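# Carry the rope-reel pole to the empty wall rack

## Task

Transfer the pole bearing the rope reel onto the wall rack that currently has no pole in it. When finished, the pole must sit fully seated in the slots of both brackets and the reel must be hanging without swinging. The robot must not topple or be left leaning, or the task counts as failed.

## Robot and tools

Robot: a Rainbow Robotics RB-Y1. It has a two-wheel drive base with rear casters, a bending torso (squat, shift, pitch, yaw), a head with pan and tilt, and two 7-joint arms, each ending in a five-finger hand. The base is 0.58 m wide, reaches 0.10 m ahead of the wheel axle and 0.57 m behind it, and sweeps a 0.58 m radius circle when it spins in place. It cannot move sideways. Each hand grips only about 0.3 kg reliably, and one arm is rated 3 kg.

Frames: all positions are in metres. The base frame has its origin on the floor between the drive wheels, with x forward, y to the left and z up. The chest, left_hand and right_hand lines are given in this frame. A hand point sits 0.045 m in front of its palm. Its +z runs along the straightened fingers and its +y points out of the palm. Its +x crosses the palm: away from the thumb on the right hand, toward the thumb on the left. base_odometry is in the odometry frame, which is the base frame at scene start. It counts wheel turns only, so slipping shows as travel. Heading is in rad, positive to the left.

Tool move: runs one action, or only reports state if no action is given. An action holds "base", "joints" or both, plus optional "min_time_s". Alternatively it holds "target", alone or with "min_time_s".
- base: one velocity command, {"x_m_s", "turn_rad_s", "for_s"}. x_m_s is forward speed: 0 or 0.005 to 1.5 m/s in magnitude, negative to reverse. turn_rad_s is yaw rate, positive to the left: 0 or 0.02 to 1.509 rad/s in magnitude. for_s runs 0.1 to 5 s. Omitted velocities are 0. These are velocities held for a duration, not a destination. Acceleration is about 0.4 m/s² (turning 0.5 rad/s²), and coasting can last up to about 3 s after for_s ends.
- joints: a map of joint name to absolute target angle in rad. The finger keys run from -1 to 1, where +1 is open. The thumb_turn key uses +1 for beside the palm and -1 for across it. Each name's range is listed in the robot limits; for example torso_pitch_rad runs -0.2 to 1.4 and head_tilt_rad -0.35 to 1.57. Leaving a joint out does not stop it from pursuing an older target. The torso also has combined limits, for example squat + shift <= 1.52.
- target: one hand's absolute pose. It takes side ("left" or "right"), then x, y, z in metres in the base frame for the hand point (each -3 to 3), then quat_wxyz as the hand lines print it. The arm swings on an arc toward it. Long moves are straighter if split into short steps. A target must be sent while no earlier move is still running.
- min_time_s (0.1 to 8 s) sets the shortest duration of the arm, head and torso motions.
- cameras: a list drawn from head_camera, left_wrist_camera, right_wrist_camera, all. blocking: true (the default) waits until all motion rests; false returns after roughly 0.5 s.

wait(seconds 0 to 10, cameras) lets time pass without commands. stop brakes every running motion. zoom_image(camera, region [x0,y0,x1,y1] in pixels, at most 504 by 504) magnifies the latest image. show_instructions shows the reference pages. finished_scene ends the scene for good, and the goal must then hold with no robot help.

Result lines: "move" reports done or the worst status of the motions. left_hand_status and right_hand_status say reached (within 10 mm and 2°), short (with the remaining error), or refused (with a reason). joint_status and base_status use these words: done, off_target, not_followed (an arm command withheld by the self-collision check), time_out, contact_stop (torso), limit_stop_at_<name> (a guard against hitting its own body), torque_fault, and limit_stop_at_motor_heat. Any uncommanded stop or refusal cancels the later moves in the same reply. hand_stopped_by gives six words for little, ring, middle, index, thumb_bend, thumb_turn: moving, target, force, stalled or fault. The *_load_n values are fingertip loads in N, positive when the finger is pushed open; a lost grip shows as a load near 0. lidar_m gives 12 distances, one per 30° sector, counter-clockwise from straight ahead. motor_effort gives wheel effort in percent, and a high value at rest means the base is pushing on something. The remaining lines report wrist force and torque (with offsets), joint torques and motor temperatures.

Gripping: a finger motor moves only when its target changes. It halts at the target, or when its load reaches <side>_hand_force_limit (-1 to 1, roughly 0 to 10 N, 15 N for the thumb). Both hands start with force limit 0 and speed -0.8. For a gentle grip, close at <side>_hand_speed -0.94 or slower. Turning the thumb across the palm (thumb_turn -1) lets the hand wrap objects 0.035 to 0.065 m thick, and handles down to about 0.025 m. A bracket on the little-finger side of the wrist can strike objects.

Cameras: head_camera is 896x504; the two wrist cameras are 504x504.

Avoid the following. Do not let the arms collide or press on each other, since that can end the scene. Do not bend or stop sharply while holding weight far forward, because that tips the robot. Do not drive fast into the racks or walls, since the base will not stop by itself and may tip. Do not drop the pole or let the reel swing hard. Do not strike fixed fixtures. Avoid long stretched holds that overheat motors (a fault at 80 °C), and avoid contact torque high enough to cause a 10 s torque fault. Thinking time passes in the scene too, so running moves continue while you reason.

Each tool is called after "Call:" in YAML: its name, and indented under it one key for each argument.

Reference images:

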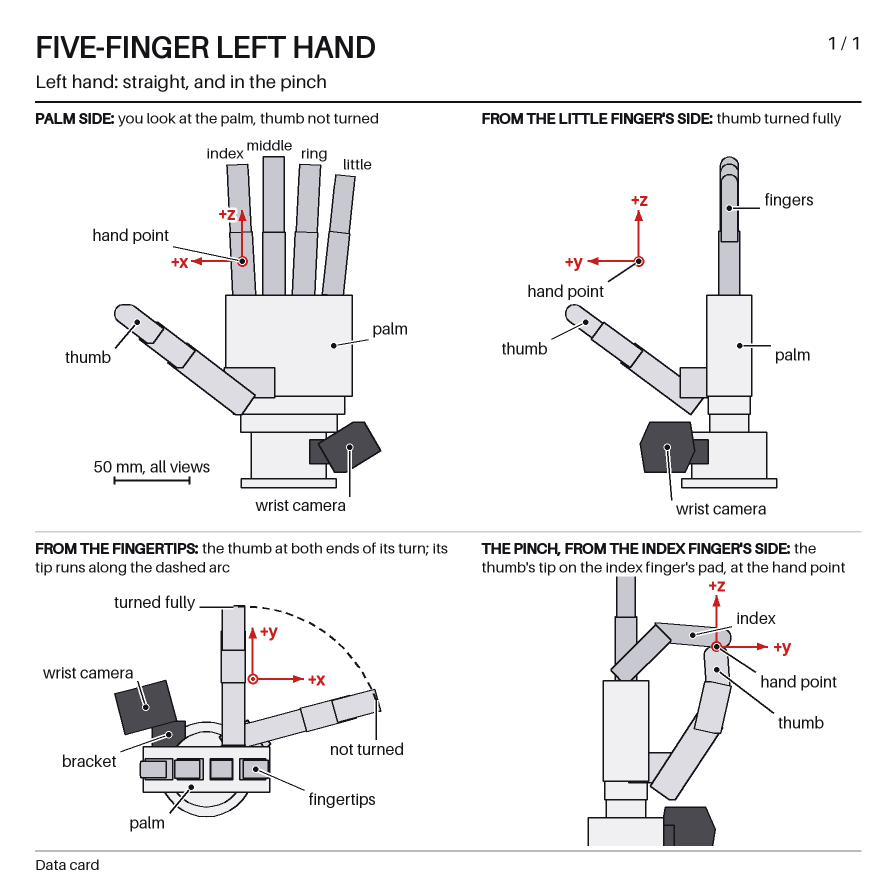

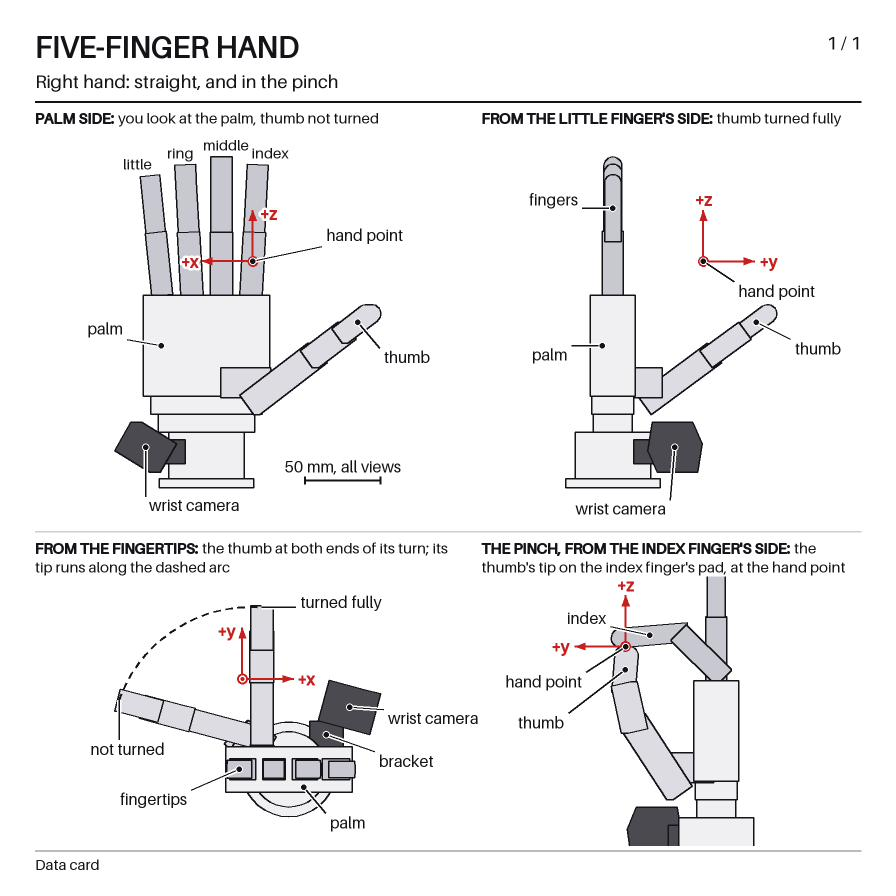

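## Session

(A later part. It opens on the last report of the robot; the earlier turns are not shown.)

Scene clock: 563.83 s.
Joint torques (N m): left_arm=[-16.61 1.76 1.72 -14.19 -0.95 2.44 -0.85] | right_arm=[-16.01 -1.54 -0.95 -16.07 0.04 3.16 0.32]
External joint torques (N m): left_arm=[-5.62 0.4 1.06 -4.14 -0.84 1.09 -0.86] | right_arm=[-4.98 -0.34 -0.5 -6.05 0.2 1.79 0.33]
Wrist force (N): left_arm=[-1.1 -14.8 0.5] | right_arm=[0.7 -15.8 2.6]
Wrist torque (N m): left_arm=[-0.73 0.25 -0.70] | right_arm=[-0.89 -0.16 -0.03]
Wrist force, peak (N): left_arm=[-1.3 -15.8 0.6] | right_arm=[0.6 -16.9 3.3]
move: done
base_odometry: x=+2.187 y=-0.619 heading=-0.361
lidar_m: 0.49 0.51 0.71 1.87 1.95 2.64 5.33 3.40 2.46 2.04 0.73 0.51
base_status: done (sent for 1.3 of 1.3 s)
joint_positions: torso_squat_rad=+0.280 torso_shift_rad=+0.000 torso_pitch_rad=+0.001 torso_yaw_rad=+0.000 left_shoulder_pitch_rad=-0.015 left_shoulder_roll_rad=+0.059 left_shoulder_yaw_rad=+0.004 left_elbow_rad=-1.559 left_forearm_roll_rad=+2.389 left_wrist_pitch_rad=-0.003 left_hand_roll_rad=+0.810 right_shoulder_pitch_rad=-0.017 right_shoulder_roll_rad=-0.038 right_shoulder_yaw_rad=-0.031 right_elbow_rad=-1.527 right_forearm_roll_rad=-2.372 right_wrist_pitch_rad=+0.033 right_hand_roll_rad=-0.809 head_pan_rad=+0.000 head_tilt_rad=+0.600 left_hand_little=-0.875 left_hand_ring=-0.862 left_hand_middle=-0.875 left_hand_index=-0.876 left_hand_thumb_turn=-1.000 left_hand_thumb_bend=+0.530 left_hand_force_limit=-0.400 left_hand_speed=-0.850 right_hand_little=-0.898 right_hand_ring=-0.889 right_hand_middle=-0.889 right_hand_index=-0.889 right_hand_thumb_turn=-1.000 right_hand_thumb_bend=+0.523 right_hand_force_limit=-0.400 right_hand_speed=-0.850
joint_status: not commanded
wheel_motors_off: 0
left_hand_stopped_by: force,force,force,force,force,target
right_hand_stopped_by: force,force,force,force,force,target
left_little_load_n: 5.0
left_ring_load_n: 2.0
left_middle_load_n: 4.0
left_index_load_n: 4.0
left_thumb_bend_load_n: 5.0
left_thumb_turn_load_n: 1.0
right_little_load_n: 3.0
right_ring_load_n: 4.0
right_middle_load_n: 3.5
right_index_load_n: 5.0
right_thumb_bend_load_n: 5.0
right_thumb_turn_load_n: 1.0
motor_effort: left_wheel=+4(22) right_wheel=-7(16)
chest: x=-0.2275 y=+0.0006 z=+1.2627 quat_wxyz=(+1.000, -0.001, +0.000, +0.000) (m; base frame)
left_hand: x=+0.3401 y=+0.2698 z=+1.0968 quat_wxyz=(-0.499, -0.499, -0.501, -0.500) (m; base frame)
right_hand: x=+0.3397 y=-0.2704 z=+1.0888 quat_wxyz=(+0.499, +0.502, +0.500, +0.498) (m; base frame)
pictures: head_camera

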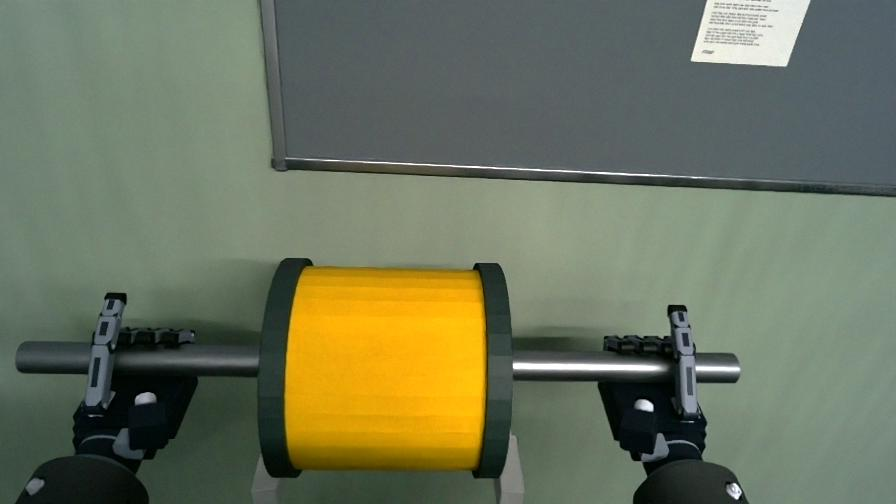

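Call:
move:
  base: {"x_m_s": 0.1, "for_s": 0.5}
  cameras: ["head_camera"]

Call:
zoom_image:
  camera: "head_camera"
  region: [200, 380, 330, 504]

Call:
zoom_image:
  camera: "head_camera"
  region: [450, 380, 580, 504]

Scene clock: 578.70 s.
Joint torques (N m): left_arm=[-16.71 1.78 1.3 -14.22 -1.02 2.49 -0.92] | right_arm=[-16.29 -1.97 -0.72 -15.84 -0.02 3.36 0.45]
External joint torques (N m): left_arm=[-5.72 0.42 0.63 -4.17 -0.91 1.14 -0.93] | right_arm=[-5.26 -0.78 -0.27 -5.82 0.13 1.99 0.46]
Wrist force (N): left_arm=[-2.0 -14.3 0.6] | right_arm=[0.8 -16.0 2.7]
Wrist torque (N m): left_arm=[-0.66 0.42 -0.79] | right_arm=[-0.92 -0.22 -0.04]
Wrist force, peak (N): left_arm=[-1.4 -16.0 1.0] | right_arm=[0.7 -17.4 3.1]
move: done
base_odometry: x=+2.234 y=-0.637 heading=-0.360
lidar_m: 0.44 0.46 0.64 1.73 1.94 2.64 5.39 3.44 2.49 1.86 0.65 0.47
base_status: done (sent for 0.5 of 0.5 s)
joint_positions: torso_squat_rad=+0.280 torso_shift_rad=+0.000 torso_pitch_rad=+0.001 torso_yaw_rad=+0.000 left_shoulder_pitch_rad=-0.015 left_shoulder_roll_rad=+0.059 left_shoulder_yaw_rad=+0.004 left_elbow_rad=-1.559 left_forearm_roll_rad=+2.389 left_wrist_pitch_rad=-0.003 left_hand_roll_rad=+0.810 right_shoulder_pitch_rad=-0.017 right_shoulder_roll_rad=-0.038 right_shoulder_yaw_rad=-0.031 right_elbow_rad=-1.527 right_forearm_roll_rad=-2.372 right_wrist_pitch_rad=+0.033 right_hand_roll_rad=-0.809 head_pan_rad=+0.000 head_tilt_rad=+0.600 left_hand_little=-0.875 left_hand_ring=-0.862 left_hand_middle=-0.875 left_hand_index=-0.876 left_hand_thumb_turn=-1.000 left_hand_thumb_bend=+0.530 left_hand_force_limit=-0.400 left_hand_speed=-0.850 right_hand_little=-0.898 right_hand_ring=-0.889 right_hand_middle=-0.889 right_hand_index=-0.889 right_hand_thumb_turn=-1.000 right_hand_thumb_bend=+0.523 right_hand_force_limit=-0.400 right_hand_speed=-0.850
joint_status: not commanded
wheel_motors_off: 0
left_hand_stopped_by: force,force,force,force,force,target
right_hand_stopped_by: force,force,force,force,force,target
left_little_load_n: 5.0
left_ring_load_n: 2.0
left_middle_load_n: 4.5
left_index_load_n: 4.0
left_thumb_bend_load_n: 5.0
left_thumb_turn_load_n: 1.0
right_little_load_n: 2.5
right_ring_load_n: 4.0
right_middle_load_n: 3.5
right_index_load_n: 5.0
right_thumb_bend_load_n: 5.5
right_thumb_turn_load_n: 1.0
motor_effort: left_wheel=+4(21) right_wheel=-8(16)
chest: x=-0.2274 y=+0.0006 z=+1.2627 quat_wxyz=(+1.000, -0.001, +0.000, +0.000) (m; base frame)
left_hand: x=+0.3401 y=+0.2698 z=+1.0968 quat_wxyz=(-0.499, -0.499, -0.501, -0.500) (m; base frame)
right_hand: x=+0.3398 y=-0.2704 z=+1.0888 quat_wxyz=(+0.499, +0.502, +0.500, +0.498) (m; base frame)
pictures: head_camera

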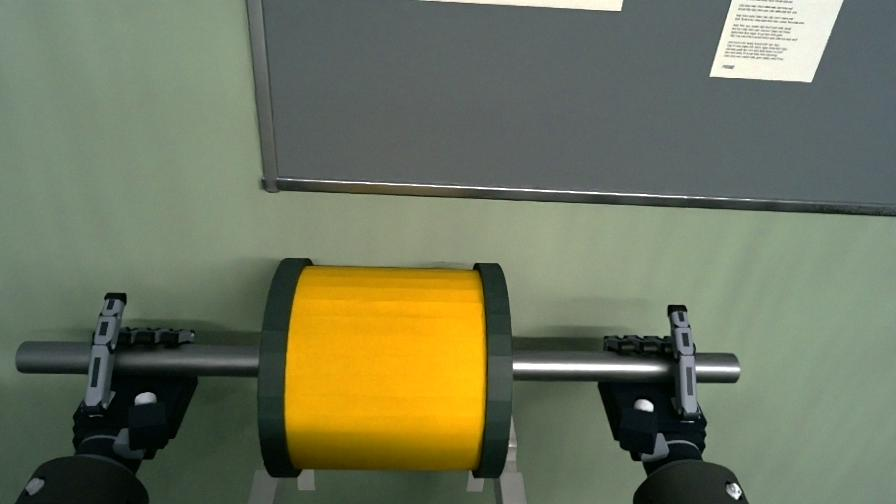

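Scaled by 3.877 from the camera's 896x504 image, which has a finer 1280x720 frame.

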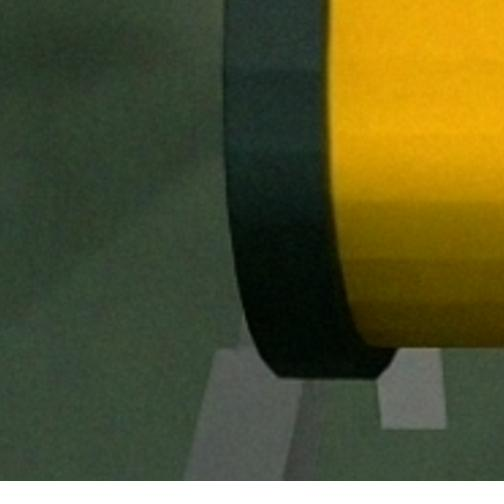

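Scaled by 3.877 from the camera's 896x504 image, which has a finer 1280x720 frame.

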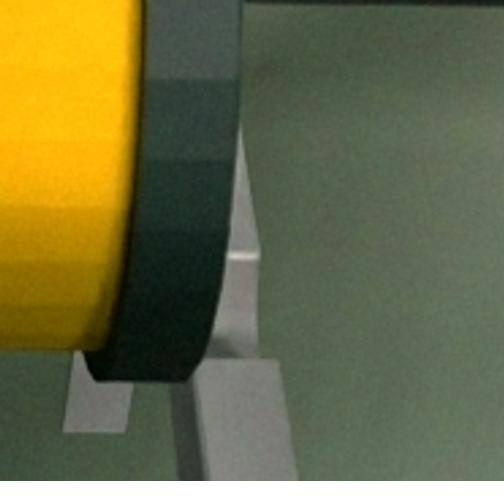

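Call:
move:
  joints: {"torso_squat_rad": 0.6}
  min_time_s: 2.5
  cameras: ["head_camera"]

Call:
zoom_image:
  camera: "head_camera"
  region: [180, 300, 580, 504]

Scene clock: 599.83 s.
Joint torques (N m): left_arm=[-16.57 1.86 1.72 -14.21 -1.09 2.5 -0.84] | right_arm=[-16.94 -1.57 -1.15 -15.75 -0.03 3.1 0.39]
External joint torques (N m): left_arm=[-5.58 0.49 1.06 -4.16 -0.98 1.16 -0.85] | right_arm=[-5.91 -0.37 -0.7 -5.73 0.12 1.73 0.4]
Wrist force (N): left_arm=[-1.8 -14.9 1.1] | right_arm=[0.6 -15.4 3.4]
Wrist torque (N m): left_arm=[-0.81 0.38 -0.75] | right_arm=[-0.91 -0.22 -0.01]
Wrist force, peak (N): left_arm=[-1.9 -15.7 0.4] | right_arm=[0.2 -17.3 3.0]
move: done
base_odometry: x=+2.234 y=-0.637 heading=-0.360
lidar_m: 0.44 0.47 0.63 1.74 1.94 2.64 5.38 3.45 2.47 1.85 0.65 0.47
base_status: not commanded
joint_positions: torso_squat_rad=+0.600 torso_shift_rad=+0.000 torso_pitch_rad=+0.001 torso_yaw_rad=+0.000 left_shoulder_pitch_rad=-0.015 left_shoulder_roll_rad=+0.059 left_shoulder_yaw_rad=+0.004 left_elbow_rad=-1.559 left_forearm_roll_rad=+2.389 left_wrist_pitch_rad=-0.003 left_hand_roll_rad=+0.810 right_shoulder_pitch_rad=-0.017 right_shoulder_roll_rad=-0.038 right_shoulder_yaw_rad=-0.031 right_elbow_rad=-1.527 right_forearm_roll_rad=-2.372 right_wrist_pitch_rad=+0.033 right_hand_roll_rad=-0.809 head_pan_rad=+0.000 head_tilt_rad=+0.600 left_hand_little=-0.875 left_hand_ring=-0.862 left_hand_middle=-0.875 left_hand_index=-0.876 left_hand_thumb_turn=-1.000 left_hand_thumb_bend=+0.530 left_hand_force_limit=-0.400 left_hand_speed=-0.850 right_hand_little=-0.898 right_hand_ring=-0.889 right_hand_middle=-0.889 right_hand_index=-0.889 right_hand_thumb_turn=-1.000 right_hand_thumb_bend=+0.523 right_hand_force_limit=-0.400 right_hand_speed=-0.850
joint_status: all done
wheel_motors_off: 0
left_hand_stopped_by: force,force,force,force,force,target
right_hand_stopped_by: force,force,force,force,force,target
left_little_load_n: 4.5
left_ring_load_n: 2.0
left_middle_load_n: 4.5
left_index_load_n: 4.0
left_thumb_bend_load_n: 5.0
left_thumb_turn_load_n: 1.0
right_little_load_n: 3.0
right_ring_load_n: 3.5
right_middle_load_n: 3.5
right_index_load_n: 5.0
right_thumb_bend_load_n: 5.5
right_thumb_turn_load_n: 1.0
motor_effort: left_wheel=+4(5) right_wheel=-8(8)
chest: x=-0.2277 y=+0.0006 z=+1.1677 quat_wxyz=(+1.000, -0.001, +0.000, +0.000) (m; base frame)
left_hand: x=+0.3399 y=+0.2698 z=+1.0021 quat_wxyz=(-0.499, -0.499, -0.501, -0.500) (m; base frame)
right_hand: x=+0.3395 y=-0.2704 z=+0.9941 quat_wxyz=(+0.499, +0.502, +0.500, +0.499) (m; base frame)
pictures: head_camera

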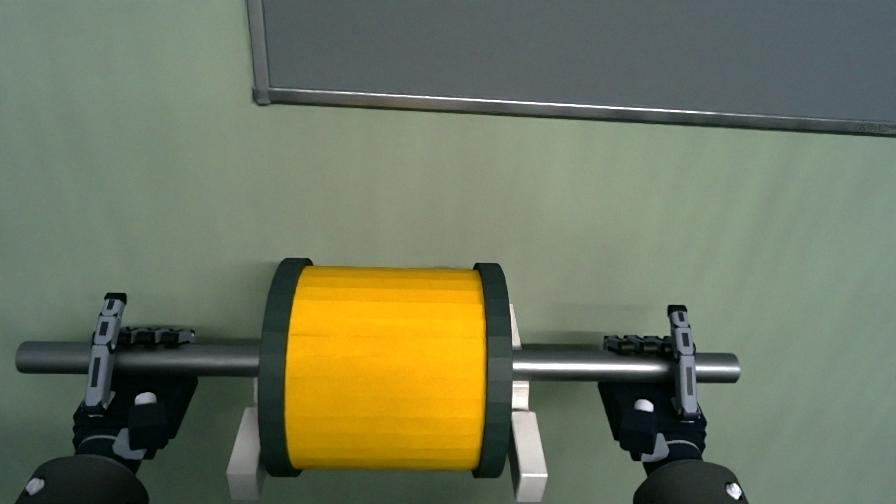

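Scaled by 1.260 from the camera's 896x504 image, which has a finer 1280x720 frame.

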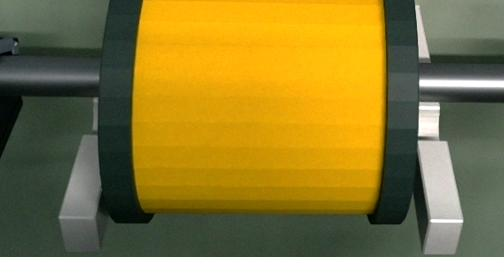

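Call:
move:
  joints: {"torso_squat_rad": 0.67}
  min_time_s: 1.0
  cameras: ["head_camera"]

Call:
zoom_image:
  camera: "head_camera"
  region: [490, 290, 570, 470]

Call:
zoom_image:
  camera: "head_camera"
  region: [200, 290, 280, 470]

Scene clock: 610.07 s.
Joint torques (N m): left_arm=[-16.37 1.87 1.45 -14.24 -1.12 2.47 -0.84] | right_arm=[-16.52 -0.93 -0.93 -16.02 0.01 3.1 0.54]
External joint torques (N m): left_arm=[-5.38 0.5 0.78 -4.19 -1.01 1.12 -0.85] | right_arm=[-5.49 0.26 -0.48 -6 0.17 1.73 0.54]
Wrist force (N): left_arm=[-1.4 -14.8 0.8] | right_arm=[0.5 -15.9 3.5]
Wrist torque (N m): left_arm=[-0.73 0.26 -0.77] | right_arm=[-0.98 -0.18 -0.06]
Wrist force, peak (N): left_arm=[-1.9 -15.7 0.5] | right_arm=[0.1 -16.9 3.8]
move: done
base_odometry: x=+2.234 y=-0.637 heading=-0.360
lidar_m: 0.44 0.46 0.64 1.72 1.94 2.64 5.39 3.44 2.49 1.87 0.65 0.46
base_status: not commanded
joint_positions: torso_squat_rad=+0.670 torso_shift_rad=+0.000 torso_pitch_rad=+0.000 torso_yaw_rad=+0.000 left_shoulder_pitch_rad=-0.015 left_shoulder_roll_rad=+0.059 left_shoulder_yaw_rad=+0.004 left_elbow_rad=-1.559 left_forearm_roll_rad=+2.389 left_wrist_pitch_rad=-0.003 left_hand_roll_rad=+0.810 right_shoulder_pitch_rad=-0.017 right_shoulder_roll_rad=-0.038 right_shoulder_yaw_rad=-0.031 right_elbow_rad=-1.527 right_forearm_roll_rad=-2.372 right_wrist_pitch_rad=+0.033 right_hand_roll_rad=-0.809 head_pan_rad=+0.000 head_tilt_rad=+0.600 left_hand_little=-0.875 left_hand_ring=-0.862 left_hand_middle=-0.875 left_hand_index=-0.876 left_hand_thumb_turn=-1.000 left_hand_thumb_bend=+0.530 left_hand_force_limit=-0.400 left_hand_speed=-0.850 right_hand_little=-0.898 right_hand_ring=-0.889 right_hand_middle=-0.889 right_hand_index=-0.889 right_hand_thumb_turn=-1.000 right_hand_thumb_bend=+0.523 right_hand_force_limit=-0.400 right_hand_speed=-0.850
joint_status: all done
wheel_motors_off: 0
left_hand_stopped_by: force,force,force,force,force,target
right_hand_stopped_by: force,force,force,force,force,target
left_little_load_n: 5.0
left_ring_load_n: 1.5
left_middle_load_n: 4.5
left_index_load_n: 4.0
left_thumb_bend_load_n: 5.0
left_thumb_turn_load_n: 1.0
right_little_load_n: 2.5
right_ring_load_n: 4.0
right_middle_load_n: 3.5
right_index_load_n: 5.0
right_thumb_bend_load_n: 5.0
right_thumb_turn_load_n: 1.0
motor_effort: left_wheel=+4(5) right_wheel=-7(7)
chest: x=-0.2277 y=+0.0006 z=+1.1386 quat_wxyz=(+1.000, -0.001, +0.000, +0.000) (m; base frame)
left_hand: x=+0.3399 y=+0.2698 z=+0.9730 quat_wxyz=(-0.499, -0.499, -0.501, -0.500) (m; base frame)
right_hand: x=+0.3395 y=-0.2705 z=+0.9650 quat_wxyz=(+0.500, +0.502, +0.500, +0.499) (m; base frame)
pictures: head_camera

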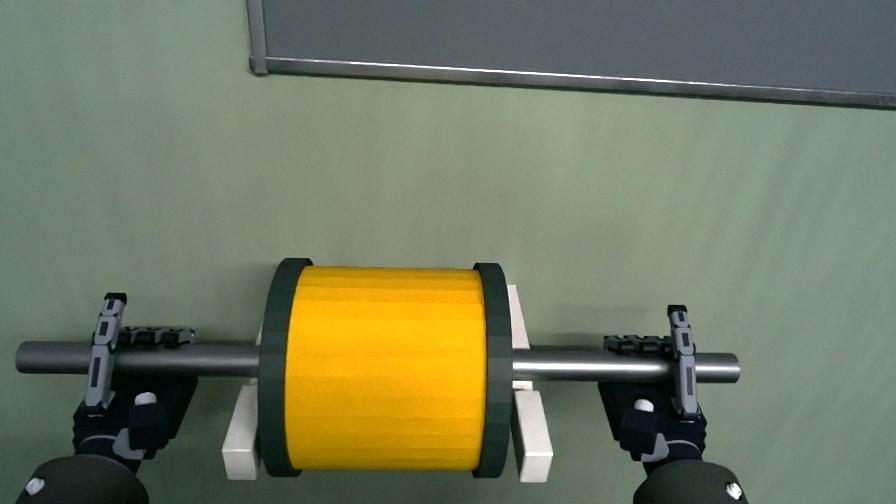

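Scaled by 2.800 from the camera's 896x504 image, which has a finer 1280x720 frame.

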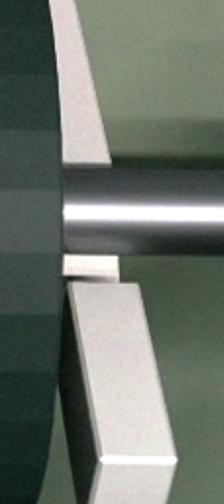

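Scaled by 2.800 from the camera's 896x504 image, which has a finer 1280x720 frame.

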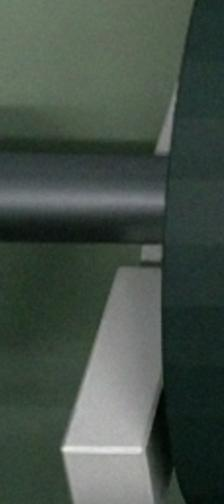

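Call:
move:
  joints: {"torso_squat_rad": 0.7}
  min_time_s: 0.6

Call:
move:
  joints: {"torso_squat_rad": 0.715}
  min_time_s: 0.5
  cameras: ["head_camera"]

Call:
zoom_image:
  camera: "head_camera"
  region: [490, 290, 570, 470]

Call:
zoom_image:
  camera: "head_camera"
  region: [200, 290, 280, 470]

Scene clock: 624.10 s.
Joint torques (N m): left_arm=[-9.87 1.88 1.26 -10.56 -0.78 1.97 -0.86] | right_arm=[-15.94 -1.98 -1.18 -13.92 0.28 3.05 0.76]
External joint torques (N m): left_arm=[1.15 0.51 0.6 -0.52 -0.67 0.63 -0.87] | right_arm=[-4.9 -0.78 -0.73 -3.9 0.43 1.68 0.77]
Wrist force (N): left_arm=[1.2 -5.7 14.0] | right_arm=[-2.6 -10.1 7.4]
Wrist torque (N m): left_arm=[-0.70 0.57 -0.31] | right_arm=[-0.86 -0.26 0.42]
Wrist force, peak (N): left_arm=[2.0 -5.6 16.0] | right_arm=[1.2 -17.0 2.8]
move: done
base_odometry: x=+2.234 y=-0.637 heading=-0.360
lidar_m: 0.45 0.46 0.64 1.73 1.95 2.64 5.38 3.44 2.48 1.86 0.65 0.46
base_status: not commanded
joint_positions: torso_squat_rad=+0.700 torso_shift_rad=+0.000 torso_pitch_rad=+0.000 torso_yaw_rad=+0.000 left_shoulder_pitch_rad=-0.017 left_shoulder_roll_rad=+0.059 left_shoulder_yaw_rad=+0.004 left_elbow_rad=-1.560 left_forearm_roll_rad=+2.389 left_wrist_pitch_rad=-0.003 left_hand_roll_rad=+0.810 right_shoulder_pitch_rad=-0.018 right_shoulder_roll_rad=-0.038 right_shoulder_yaw_rad=-0.031 right_elbow_rad=-1.527 right_forearm_roll_rad=-2.372 right_wrist_pitch_rad=+0.033 right_hand_roll_rad=-0.809 head_pan_rad=+0.000 head_tilt_rad=+0.600 left_hand_little=-0.875 left_hand_ring=-0.862 left_hand_middle=-0.875 left_hand_index=-0.876 left_hand_thumb_turn=-1.000 left_hand_thumb_bend=+0.530 left_hand_force_limit=-0.400 left_hand_speed=-0.850 right_hand_little=-0.898 right_hand_ring=-0.889 right_hand_middle=-0.889 right_hand_index=-0.889 right_hand_thumb_turn=-1.000 right_hand_thumb_bend=+0.523 right_hand_force_limit=-0.400 right_hand_speed=-0.850
joint_status: all done
wheel_motors_off: 0
left_hand_stopped_by: force,force,force,force,force,target
right_hand_stopped_by: force,force,force,force,force,target
left_little_load_n: 4.5
left_ring_load_n: 1.5
left_middle_load_n: 5.0
left_index_load_n: 5.5
left_thumb_bend_load_n: 5.0
left_thumb_turn_load_n: 1.0
right_little_load_n: 4.0
right_ring_load_n: 5.0
right_middle_load_n: 3.5
right_index_load_n: 5.0
right_thumb_bend_load_n: 5.0
right_thumb_turn_load_n: 1.0
motor_effort: left_wheel=+4(5) right_wheel=-7(7)
chest: x=-0.2278 y=+0.0006 z=+1.1254 quat_wxyz=(+1.000, -0.001, +0.000, +0.000) (m; base frame)
left_hand: x=+0.3403 y=+0.2694 z=+0.9612 quat_wxyz=(-0.500, -0.499, -0.500, -0.501) (m; base frame)
right_hand: x=+0.3396 y=-0.2704 z=+0.9522 quat_wxyz=(+0.500, +0.501, +0.500, +0.499) (m; base frame)
pictures: none

Scene clock: 624.90 s.
Joint torques (N m): left_arm=[-3.39 1.15 -0.5 -7.61 -1.06 1.61 -0.96] | right_arm=[-3.18 -1.25 1.08 -7.93 0.54 2.44 0.66]
External joint torques (N m): left_arm=[7.66 -0.23 -1.16 2.44 -0.95 0.26 -0.96] | right_arm=[7.92 -0.05 1.53 2.1 0.7 1.07 0.67]
Wrist force (N): left_arm=[4.5 -0.7 28.9] | right_arm=[-7.6 1.2 32.7]
Wrist torque (N m): left_arm=[-0.99 0.74 -0.93] | right_arm=[-1.03 -0.47 -0.17]
Wrist force, peak (N): left_arm=[4.9 0.7 30.2] | right_arm=[-7.4 1.8 34.1]
move: done
base_odometry: x=+2.234 y=-0.637 heading=-0.360
lidar_m: 0.44 0.46 0.64 1.73 1.94 2.65 5.39 3.44 2.48 1.86 0.64 0.47
base_status: not commanded
joint_positions: torso_squat_rad=+0.715 torso_shift_rad=+0.001 torso_pitch_rad=+0.001 torso_yaw_rad=+0.000 left_shoulder_pitch_rad=-0.018 left_shoulder_roll_rad=+0.059 left_shoulder_yaw_rad=+0.005 left_elbow_rad=-1.561 left_forearm_roll_rad=+2.389 left_wrist_pitch_rad=-0.003 left_hand_roll_rad=+0.810 right_shoulder_pitch_rad=-0.021 right_shoulder_roll_rad=-0.038 right_shoulder_yaw_rad=-0.031 right_elbow_rad=-1.529 right_forearm_roll_rad=-2.372 right_wrist_pitch_rad=+0.033 right_hand_roll_rad=-0.809 head_pan_rad=+0.000 head_tilt_rad=+0.600 left_hand_little=-0.875 left_hand_ring=-0.862 left_hand_middle=-0.875 left_hand_index=-0.876 left_hand_thumb_turn=-1.000 left_hand_thumb_bend=+0.530 left_hand_force_limit=-0.400 left_hand_speed=-0.850 right_hand_little=-0.898 right_hand_ring=-0.889 right_hand_middle=-0.889 right_hand_index=-0.889 right_hand_thumb_turn=-1.000 right_hand_thumb_bend=+0.523 right_hand_force_limit=-0.400 right_hand_speed=-0.850
joint_status: all done
wheel_motors_off: 0
left_hand_stopped_by: force,force,force,force,force,target
right_hand_stopped_by: force,force,force,force,force,target
left_little_load_n: 7.0
left_ring_load_n: 3.5
left_middle_load_n: 6.0
left_index_load_n: 5.5
left_thumb_bend_load_n: 5.0
left_thumb_turn_load_n: 1.5
right_little_load_n: 3.5
right_ring_load_n: 5.5
right_middle_load_n: 5.0
right_index_load_n: 7.5
right_thumb_bend_load_n: 5.0
right_thumb_turn_load_n: 1.5
motor_effort: left_wheel=-2(4) right_wheel=-12(12)
chest: x=-0.2275 y=+0.0006 z=+1.1186 quat_wxyz=(+1.000, -0.001, +0.000, +0.000) (m; base frame)
left_hand: x=+0.3408 y=+0.2694 z=+0.9556 quat_wxyz=(-0.501, -0.498, -0.499, -0.501) (m; base frame)
right_hand: x=+0.3406 y=-0.2700 z=+0.9478 quat_wxyz=(+0.501, +0.500, +0.499, +0.500) (m; base frame)
pictures: head_camera

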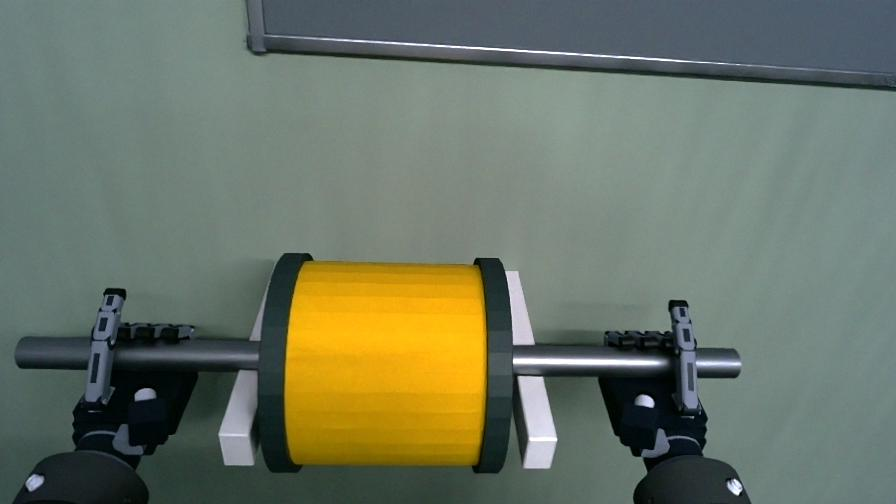

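Scaled by 2.800 from the camera's 896x504 image, which has a finer 1280x720 frame.

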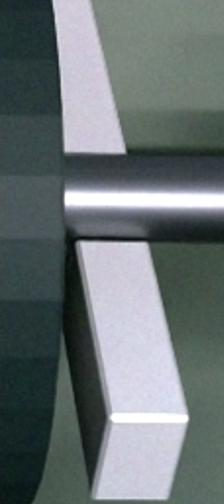

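Scaled by 2.800 from the camera's 896x504 image, which has a finer 1280x720 frame.

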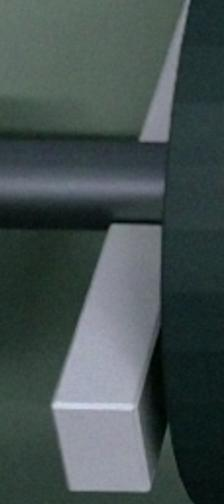

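Call:
move:
  joints: {"torso_squat_rad": 0.67}
  min_time_s: 0.8

Call:
move:
  base: {"x_m_s": 0.02, "for_s": 0.35}

Call:
move:
  joints: {"torso_squat_rad": 0.7}
  min_time_s: 1.0
  cameras: ["head_camera"]

Scene clock: 632.03 s.
Joint torques (N m): left_arm=[-15.49 1.82 1.43 -13.74 -1.38 2.68 -1.19] | right_arm=[-14.71 -1.34 -0.05 -15.41 0.5 3.19 0.59]
External joint torques (N m): left_arm=[-4.5 0.45 0.77 -3.69 -1.27 1.34 -1.2] | right_arm=[-3.68 -0.14 0.4 -5.39 0.66 1.82 0.6]
Wrist force (N): left_arm=[-2.9 -15.0 1.8] | right_arm=[0.6 -16.4 2.7]
Wrist torque (N m): left_arm=[-0.78 0.53 -0.97] | right_arm=[-1.05 0.01 0.02]
Wrist force, peak (N): left_arm=[2.2 -13.3 26.9] | right_arm=[-7.5 1.1 33.3]
move: done
base_odometry: x=+2.234 y=-0.637 heading=-0.360
lidar_m: 0.44 0.46 0.63 1.73 1.94 2.64 5.39 3.43 2.48 1.85 0.66 0.47
base_status: not commanded
joint_positions: torso_squat_rad=+0.670 torso_shift_rad=+0.000 torso_pitch_rad=+0.001 torso_yaw_rad=+0.000 left_shoulder_pitch_rad=-0.015 left_shoulder_roll_rad=+0.059 left_shoulder_yaw_rad=+0.004 left_elbow_rad=-1.559 left_forearm_roll_rad=+2.389 left_wrist_pitch_rad=-0.004 left_hand_roll_rad=+0.810 right_shoulder_pitch_rad=-0.018 right_shoulder_roll_rad=-0.038 right_shoulder_yaw_rad=-0.031 right_elbow_rad=-1.527 right_forearm_roll_rad=-2.372 right_wrist_pitch_rad=+0.033 right_hand_roll_rad=-0.809 head_pan_rad=+0.000 head_tilt_rad=+0.600 left_hand_little=-0.875 left_hand_ring=-0.862 left_hand_middle=-0.875 left_hand_index=-0.876 left_hand_thumb_turn=-1.000 left_hand_thumb_bend=+0.530 left_hand_force_limit=-0.400 left_hand_speed=-0.850 right_hand_little=-0.898 right_hand_ring=-0.889 right_hand_middle=-0.889 right_hand_index=-0.889 right_hand_thumb_turn=-1.000 right_hand_thumb_bend=+0.523 right_hand_force_limit=-0.400 right_hand_speed=-0.850
joint_status: all done
wheel_motors_off: 0
left_hand_stopped_by: force,force,force,force,force,target
right_hand_stopped_by: force,force,force,force,force,target
left_little_load_n: 5.0
left_ring_load_n: 2.0
left_middle_load_n: 4.0
left_index_load_n: 4.0
left_thumb_bend_load_n: 5.0
left_thumb_turn_load_n: 1.0
right_little_load_n: 2.5
right_ring_load_n: 4.0
right_middle_load_n: 3.5
right_index_load_n: 5.0
right_thumb_bend_load_n: 5.5
right_thumb_turn_load_n: 1.0
motor_effort: left_wheel=+3(4) right_wheel=-8(13)
chest: x=-0.2276 y=+0.0006 z=+1.1386 quat_wxyz=(+1.000, -0.001, +0.000, +0.000) (m; base frame)
left_hand: x=+0.3400 y=+0.2698 z=+0.9730 quat_wxyz=(-0.499, -0.499, -0.501, -0.500) (m; base frame)
right_hand: x=+0.3398 y=-0.2704 z=+0.9651 quat_wxyz=(+0.500, +0.502, +0.500, +0.499) (m; base frame)
pictures: none

Scene clock: 633.27 s.
Joint torques (N m): left_arm=[-16.08 1.77 1.14 -14.12 -1.3 2.58 -1.15] | right_arm=[-14.61 -1.65 -0.66 -15.87 0.54 3.17 0.14]
External joint torques (N m): left_arm=[-5.08 0.4 0.47 -4.07 -1.19 1.24 -1.16] | right_arm=[-3.57 -0.45 -0.21 -5.85 0.69 1.8 0.15]
Wrist force (N): left_arm=[-2.8 -14.8 0.9] | right_arm=[1.6 -15.9 2.3]
Wrist torque (N m): left_arm=[-0.73 0.51 -0.96] | right_arm=[-0.96 -0.21 0.07]
Wrist force, peak (N): left_arm=[-3.0 -15.8 1.8] | right_arm=[1.8 -17.0 3.5]
move: done
base_odometry: x=+2.241 y=-0.639 heading=-0.359
lidar_m: 0.43 0.46 0.63 1.71 1.94 2.64 5.40 3.45 2.74 1.84 0.64 0.45
base_status: done (sent for 0.37 of 0.37 s)
joint_positions: torso_squat_rad=+0.670 torso_shift_rad=+0.000 torso_pitch_rad=+0.001 torso_yaw_rad=+0.000 left_shoulder_pitch_rad=-0.015 left_shoulder_roll_rad=+0.059 left_shoulder_yaw_rad=+0.004 left_elbow_rad=-1.559 left_forearm_roll_rad=+2.389 left_wrist_pitch_rad=-0.004 left_hand_roll_rad=+0.810 right_shoulder_pitch_rad=-0.018 right_shoulder_roll_rad=-0.038 right_shoulder_yaw_rad=-0.031 right_elbow_rad=-1.527 right_forearm_roll_rad=-2.372 right_wrist_pitch_rad=+0.033 right_hand_roll_rad=-0.809 head_pan_rad=+0.000 head_tilt_rad=+0.600 left_hand_little=-0.875 left_hand_ring=-0.862 left_hand_middle=-0.875 left_hand_index=-0.876 left_hand_thumb_turn=-1.000 left_hand_thumb_bend=+0.530 left_hand_force_limit=-0.400 left_hand_speed=-0.850 right_hand_little=-0.898 right_hand_ring=-0.889 right_hand_middle=-0.889 right_hand_index=-0.889 right_hand_thumb_turn=-1.000 right_hand_thumb_bend=+0.523 right_hand_force_limit=-0.400 right_hand_speed=-0.850
joint_status: not commanded
wheel_motors_off: 0
left_hand_stopped_by: force,force,force,force,force,target
right_hand_stopped_by: force,force,force,force,force,target
left_little_load_n: 5.0
left_ring_load_n: 2.0
left_middle_load_n: 4.5
left_index_load_n: 4.0
left_thumb_bend_load_n: 5.0
left_thumb_turn_load_n: 1.0
right_little_load_n: 2.5
right_ring_load_n: 4.0
right_middle_load_n: 3.5
right_index_load_n: 5.5
right_thumb_bend_load_n: 5.0
right_thumb_turn_load_n: 1.0
motor_effort: left_wheel=+3(16) right_wheel=-5(11)
chest: x=-0.2276 y=+0.0006 z=+1.1386 quat_wxyz=(+1.000, -0.001, +0.000, +0.000) (m; base frame)
left_hand: x=+0.3400 y=+0.2698 z=+0.9729 quat_wxyz=(-0.499, -0.499, -0.501, -0.500) (m; base frame)
right_hand: x=+0.3397 y=-0.2704 z=+0.9651 quat_wxyz=(+0.499, +0.502, +0.500, +0.499) (m; base frame)
pictures: none

Scene clock: 634.53 s.
Joint torques (N m): left_arm=[-16 1.66 1.1 -14.11 -1.37 2.6 -1.07] | right_arm=[-14.54 -1.18 -0.65 -15.83 0.51 3.23 0.48]
External joint torques (N m): left_arm=[-5 0.29 0.44 -4.06 -1.26 1.25 -1.08] | right_arm=[-3.49 0.02 -0.2 -5.8 0.66 1.86 0.49]
Wrist force (N): left_arm=[-2.9 -13.9 -1.3] | right_arm=[1.5 -15.2 2.2]
Wrist torque (N m): left_arm=[-0.65 0.49 -0.95] | right_arm=[-0.90 -0.17 0.13]
Wrist force, peak (N): left_arm=[-2.8 -15.5 1.2] | right_arm=[2.1 -16.3 2.9]
move: done
base_odometry: x=+2.241 y=-0.639 heading=-0.359
lidar_m: 0.43 0.46 0.63 1.70 1.93 2.66 5.39 3.43 2.74 1.84 0.64 0.47
base_status: not commanded
joint_positions: torso_squat_rad=+0.700 torso_shift_rad=+0.000 torso_pitch_rad=+0.000 torso_yaw_rad=+0.000 left_shoulder_pitch_rad=-0.015 left_shoulder_roll_rad=+0.059 left_shoulder_yaw_rad=+0.004 left_elbow_rad=-1.559 left_forearm_roll_rad=+2.389 left_wrist_pitch_rad=-0.004 left_hand_roll_rad=+0.810 right_shoulder_pitch_rad=-0.018 right_shoulder_roll_rad=-0.038 right_shoulder_yaw_rad=-0.031 right_elbow_rad=-1.527 right_forearm_roll_rad=-2.372 right_wrist_pitch_rad=+0.033 right_hand_roll_rad=-0.809 head_pan_rad=+0.000 head_tilt_rad=+0.600 left_hand_little=-0.875 left_hand_ring=-0.862 left_hand_middle=-0.875 left_hand_index=-0.876 left_hand_thumb_turn=-1.000 left_hand_thumb_bend=+0.530 left_hand_force_limit=-0.400 left_hand_speed=-0.850 right_hand_little=-0.898 right_hand_ring=-0.889 right_hand_middle=-0.889 right_hand_index=-0.889 right_hand_thumb_turn=-1.000 right_hand_thumb_bend=+0.523 right_hand_force_limit=-0.400 right_hand_speed=-0.850
joint_status: all done
wheel_motors_off: 0
left_hand_stopped_by: force,force,force,force,force,target
right_hand_stopped_by: force,force,force,force,force,target
left_little_load_n: 4.5
left_ring_load_n: 2.0
left_middle_load_n: 4.5
left_index_load_n: 4.0
left_thumb_bend_load_n: 5.0
left_thumb_turn_load_n: 1.0
right_little_load_n: 2.5
right_ring_load_n: 4.0
right_middle_load_n: 3.5
right_index_load_n: 5.0
right_thumb_bend_load_n: 5.0
right_thumb_turn_load_n: 1.5
motor_effort: left_wheel=+2(4) right_wheel=-5(5)
chest: x=-0.2278 y=+0.0006 z=+1.1254 quat_wxyz=(+1.000, -0.001, +0.000, +0.000) (m; base frame)
left_hand: x=+0.3399 y=+0.2698 z=+0.9599 quat_wxyz=(-0.500, -0.499, -0.501, -0.500) (m; base frame)
right_hand: x=+0.3396 y=-0.2704 z=+0.9520 quat_wxyz=(+0.500, +0.502, +0.500, +0.499) (m; base frame)
pictures: head_camera

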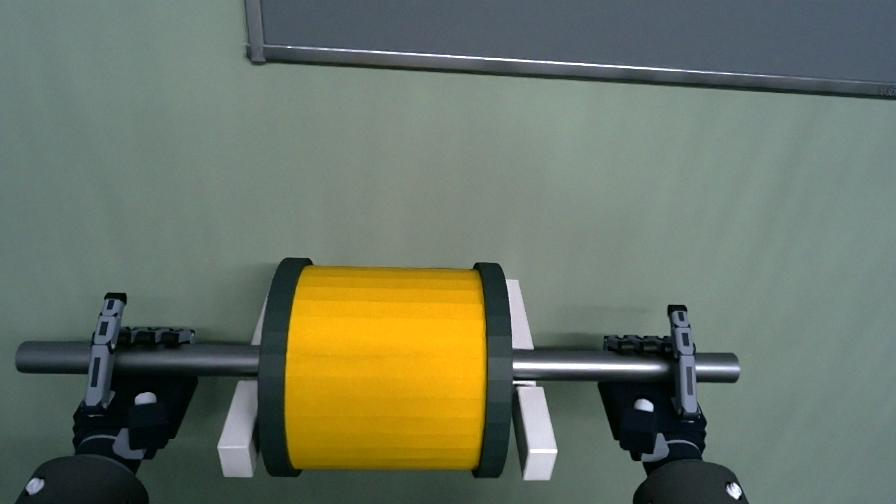

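Call:
move:
  joints: {"torso_squat_rad": 0.712}
  min_time_s: 0.6
  cameras: ["head_camera"]

Call:
zoom_image:
  camera: "head_camera"
  region: [490, 290, 570, 470]

Call:
zoom_image:
  camera: "head_camera"
  region: [200, 290, 280, 470]

Scene clock: 639.17 s.
Joint torques (N m): left_arm=[-16.94 1.94 1.44 -13.66 -0.9 2.22 -1.05] | right_arm=[-15.77 -1.84 -0.34 -15.66 0.26 3.17 0.53]
External joint torques (N m): left_arm=[-5.95 0.57 0.77 -3.62 -0.79 0.88 -1.06] | right_arm=[-4.72 -0.64 0.11 -5.64 0.41 1.8 0.54]
Wrist force (N): left_arm=[-1.4 -14.8 -3.2] | right_arm=[-0.1 -15.1 1.1]
Wrist torque (N m): left_arm=[-0.63 0.18 -0.37] | right_arm=[-0.92 0.13 -0.17]
Wrist force, peak (N): left_arm=[-0.9 -15.5 -3.2] | right_arm=[1.7 -16.0 1.7]
move: done
base_odometry: x=+2.241 y=-0.639 heading=-0.359
lidar_m: 0.43 0.46 0.62 1.70 1.94 2.63 5.39 3.45 2.74 1.84 0.64 0.46
base_status: not commanded
joint_positions: torso_squat_rad=+0.712 torso_shift_rad=+0.000 torso_pitch_rad=+0.000 torso_yaw_rad=+0.000 left_shoulder_pitch_rad=-0.015 left_shoulder_roll_rad=+0.059 left_shoulder_yaw_rad=+0.004 left_elbow_rad=-1.559 left_forearm_roll_rad=+2.389 left_wrist_pitch_rad=-0.003 left_hand_roll_rad=+0.810 right_shoulder_pitch_rad=-0.018 right_shoulder_roll_rad=-0.038 right_shoulder_yaw_rad=-0.031 right_elbow_rad=-1.527 right_forearm_roll_rad=-2.372 right_wrist_pitch_rad=+0.033 right_hand_roll_rad=-0.809 head_pan_rad=+0.000 head_tilt_rad=+0.600 left_hand_little=-0.876 left_hand_ring=-0.862 left_hand_middle=-0.875 left_hand_index=-0.876 left_hand_thumb_turn=-1.000 left_hand_thumb_bend=+0.530 left_hand_force_limit=-0.400 left_hand_speed=-0.850 right_hand_little=-0.898 right_hand_ring=-0.889 right_hand_middle=-0.889 right_hand_index=-0.889 right_hand_thumb_turn=-1.000 right_hand_thumb_bend=+0.523 right_hand_force_limit=-0.400 right_hand_speed=-0.850
joint_status: all done
wheel_motors_off: 0
left_hand_stopped_by: force,force,force,force,force,target
right_hand_stopped_by: force,force,force,force,force,target
left_little_load_n: 2.0
left_ring_load_n: 0.0
left_middle_load_n: 3.0
left_index_load_n: 0.5
left_thumb_bend_load_n: 4.5
left_thumb_turn_load_n: 1.0
right_little_load_n: 1.5
right_ring_load_n: 2.5
right_middle_load_n: 2.5
right_index_load_n: 4.0
right_thumb_bend_load_n: 5.0
right_thumb_turn_load_n: 1.0
motor_effort: left_wheel=+2(3) right_wheel=-5(5)
chest: x=-0.2279 y=+0.0006 z=+1.1199 quat_wxyz=(+1.000, -0.001, +0.000, +0.000) (m; base frame)
left_hand: x=+0.3398 y=+0.2698 z=+0.9544 quat_wxyz=(-0.500, -0.499, -0.501, -0.500) (m; base frame)
right_hand: x=+0.3395 y=-0.2704 z=+0.9466 quat_wxyz=(+0.500, +0.502, +0.500, +0.499) (m; base frame)
pictures: head_camera

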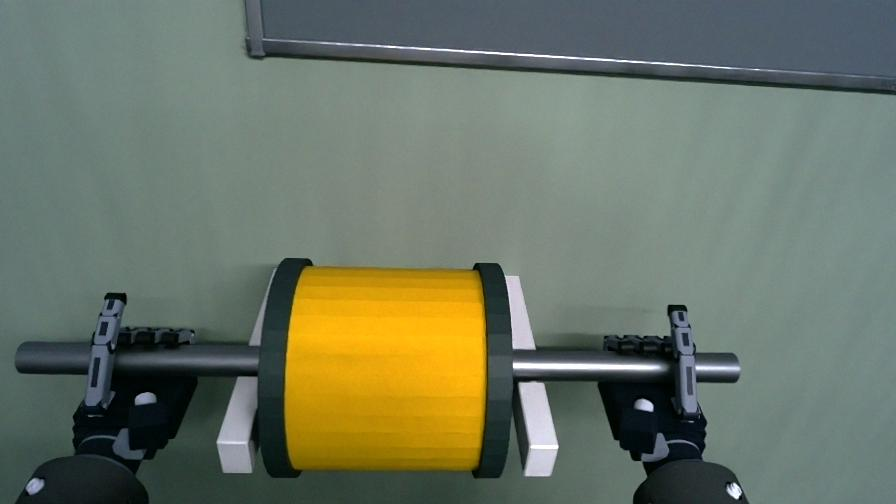

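Scaled by 2.800 from the camera's 896x504 image, which has a finer 1280x720 frame.

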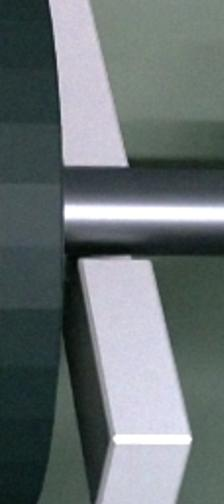

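Scaled by 2.800 from the camera's 896x504 image, which has a finer 1280x720 frame.

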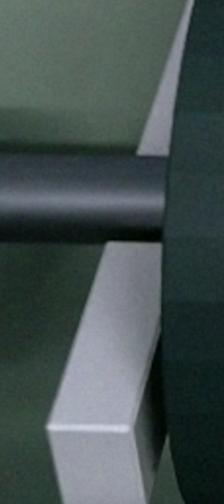

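Call:
move:
  joints: {"torso_squat_rad": 0.722}
  min_time_s: 0.6

Call:
move:
  joints: {"torso_squat_rad": 0.732}
  min_time_s: 0.6
  cameras: ["head_camera"]

Call:
zoom_image:
  camera: "head_camera"
  region: [490, 290, 570, 470]

Call:
zoom_image:
  camera: "head_camera"
  region: [200, 290, 280, 470]

Scene clock: 643.43 s.
Joint torques (N m): left_arm=[-16.83 1.96 1.18 -13.81 -1 2.32 -0.9] | right_arm=[-15.05 -1.29 -0.66 -15.99 0.63 2.96 0.57]
External joint torques (N m): left_arm=[-5.83 0.59 0.51 -3.77 -0.89 0.98 -0.91] | right_arm=[-4.01 -0.09 -0.21 -5.97 0.79 1.59 0.58]
Wrist force (N): left_arm=[-1.1 -14.3 -3.6] | right_arm=[0.4 -14.7 1.3]
Wrist torque (N m): left_arm=[-0.58 0.13 -0.37] | right_arm=[-0.88 0.05 -0.12]
Wrist force, peak (N): left_arm=[-2.0 -15.7 -3.0] | right_arm=[0.6 -15.8 1.7]
move: done
base_odometry: x=+2.241 y=-0.639 heading=-0.359
lidar_m: 0.43 0.45 0.63 1.70 1.94 2.64 5.40 3.45 2.74 1.83 0.63 0.46
base_status: not commanded
joint_positions: torso_squat_rad=+0.722 torso_shift_rad=+0.000 torso_pitch_rad=+0.000 torso_yaw_rad=+0.000 left_shoulder_pitch_rad=-0.015 left_shoulder_roll_rad=+0.059 left_shoulder_yaw_rad=+0.004 left_elbow_rad=-1.559 left_forearm_roll_rad=+2.389 left_wrist_pitch_rad=-0.003 left_hand_roll_rad=+0.810 right_shoulder_pitch_rad=-0.018 right_shoulder_roll_rad=-0.038 right_shoulder_yaw_rad=-0.031 right_elbow_rad=-1.527 right_forearm_roll_rad=-2.372 right_wrist_pitch_rad=+0.033 right_hand_roll_rad=-0.809 head_pan_rad=+0.000 head_tilt_rad=+0.600 left_hand_little=-0.876 left_hand_ring=-0.862 left_hand_middle=-0.875 left_hand_index=-0.876 left_hand_thumb_turn=-1.000 left_hand_thumb_bend=+0.530 left_hand_force_limit=-0.400 left_hand_speed=-0.850 right_hand_little=-0.898 right_hand_ring=-0.889 right_hand_middle=-0.889 right_hand_index=-0.889 right_hand_thumb_turn=-1.000 right_hand_thumb_bend=+0.523 right_hand_force_limit=-0.400 right_hand_speed=-0.850
joint_status: all done
wheel_motors_off: 0
left_hand_stopped_by: force,force,force,force,force,target
right_hand_stopped_by: force,force,force,force,force,target
left_little_load_n: 2.0
left_ring_load_n: 0.0
left_middle_load_n: 3.0
left_index_load_n: 1.0
left_thumb_bend_load_n: 4.5
left_thumb_turn_load_n: 1.0
right_little_load_n: 1.5
right_ring_load_n: 2.5
right_middle_load_n: 2.5
right_index_load_n: 4.0
right_thumb_bend_load_n: 5.0
right_thumb_turn_load_n: 1.0
motor_effort: left_wheel=+3(5) right_wheel=-5(5)
chest: x=-0.2279 y=+0.0006 z=+1.1153 quat_wxyz=(+1.000, -0.001, +0.000, +0.000) (m; base frame)
left_hand: x=+0.3398 y=+0.2698 z=+0.9498 quat_wxyz=(-0.500, -0.499, -0.501, -0.500) (m; base frame)
right_hand: x=+0.3395 y=-0.2704 z=+0.9420 quat_wxyz=(+0.500, +0.502, +0.500, +0.499) (m; base frame)
pictures: none

Scene clock: 644.33 s.
Joint torques (N m): left_arm=[-13.56 1.83 1.38 -10.44 -0.38 1.67 -0.42] | right_arm=[-15.04 -2.03 -0.22 -13.5 0.52 2.78 0.49]
External joint torques (N m): left_arm=[-2.54 0.46 0.72 -0.39 -0.27 0.32 -0.43] | right_arm=[-3.99 -0.83 0.23 -3.48 0.68 1.41 0.5]
Wrist force (N): left_arm=[0.4 -5.0 0.7] | right_arm=[-1.7 -10.0 2.3]
Wrist torque (N m): left_arm=[-0.30 0.08 0.07] | right_arm=[-0.72 0.14 0.23]
Wrist force, peak (N): left_arm=[-2.1 -13.8 -4.4] | right_arm=[0.0 -15.0 1.4]
move: done
base_odometry: x=+2.241 y=-0.639 heading=-0.359
lidar_m: 0.43 0.46 0.62 1.70 1.94 2.64 5.40 3.45 2.73 1.83 0.64 0.46
base_status: not commanded
joint_positions: torso_squat_rad=+0.732 torso_shift_rad=+0.000 torso_pitch_rad=+0.000 torso_yaw_rad=+0.000 left_shoulder_pitch_rad=-0.016 left_shoulder_roll_rad=+0.059 left_shoulder_yaw_rad=+0.004 left_elbow_rad=-1.560 left_forearm_roll_rad=+2.389 left_wrist_pitch_rad=-0.003 left_hand_roll_rad=+0.810 right_shoulder_pitch_rad=-0.018 right_shoulder_roll_rad=-0.038 right_shoulder_yaw_rad=-0.031 right_elbow_rad=-1.527 right_forearm_roll_rad=-2.372 right_wrist_pitch_rad=+0.033 right_hand_roll_rad=-0.809 head_pan_rad=+0.000 head_tilt_rad=+0.600 left_hand_little=-0.876 left_hand_ring=-0.862 left_hand_middle=-0.875 left_hand_index=-0.876 left_hand_thumb_turn=-1.000 left_hand_thumb_bend=+0.530 left_hand_force_limit=-0.400 left_hand_speed=-0.850 right_hand_little=-0.899 right_hand_ring=-0.889 right_hand_middle=-0.889 right_hand_index=-0.889 right_hand_thumb_turn=-1.000 right_hand_thumb_bend=+0.523 right_hand_force_limit=-0.400 right_hand_speed=-0.850
joint_status: all done
wheel_motors_off: 0
left_hand_stopped_by: force,force,force,force,force,target
right_hand_stopped_by: force,force,force,force,force,target
left_little_load_n: 0.0
left_ring_load_n: 0.0
left_middle_load_n: 2.5
left_index_load_n: 0.0
left_thumb_bend_load_n: 4.5
left_thumb_turn_load_n: 1.0
right_little_load_n: 1.5
right_ring_load_n: 2.5
right_middle_load_n: 2.5
right_index_load_n: 4.0
right_thumb_bend_load_n: 5.0
right_thumb_turn_load_n: 1.0
motor_effort: left_wheel=+3(4) right_wheel=-5(5)
chest: x=-0.2280 y=+0.0006 z=+1.1106 quat_wxyz=(+1.000, -0.001, +0.000, +0.000) (m; base frame)
left_hand: x=+0.3399 y=+0.2695 z=+0.9463 quat_wxyz=(-0.500, -0.499, -0.500, -0.501) (m; base frame)
right_hand: x=+0.3394 y=-0.2704 z=+0.9378 quat_wxyz=(+0.500, +0.501, +0.500, +0.499) (m; base frame)
pictures: head_camera

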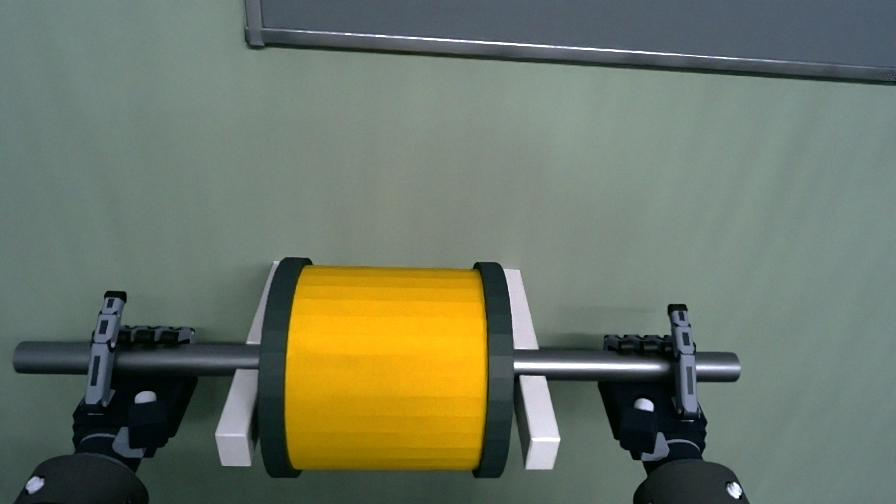

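Scaled by 2.800 from the camera's 896x504 image, which has a finer 1280x720 frame.

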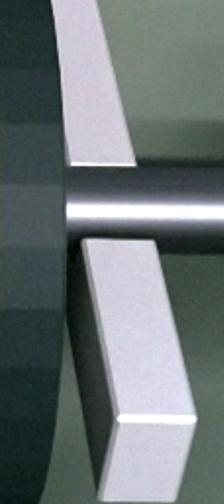

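Scaled by 2.800 from the camera's 896x504 image, which has a finer 1280x720 frame.

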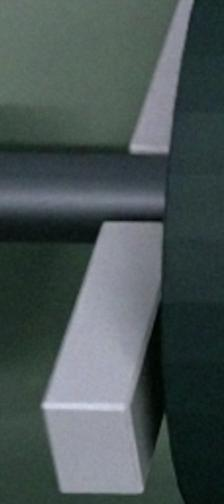

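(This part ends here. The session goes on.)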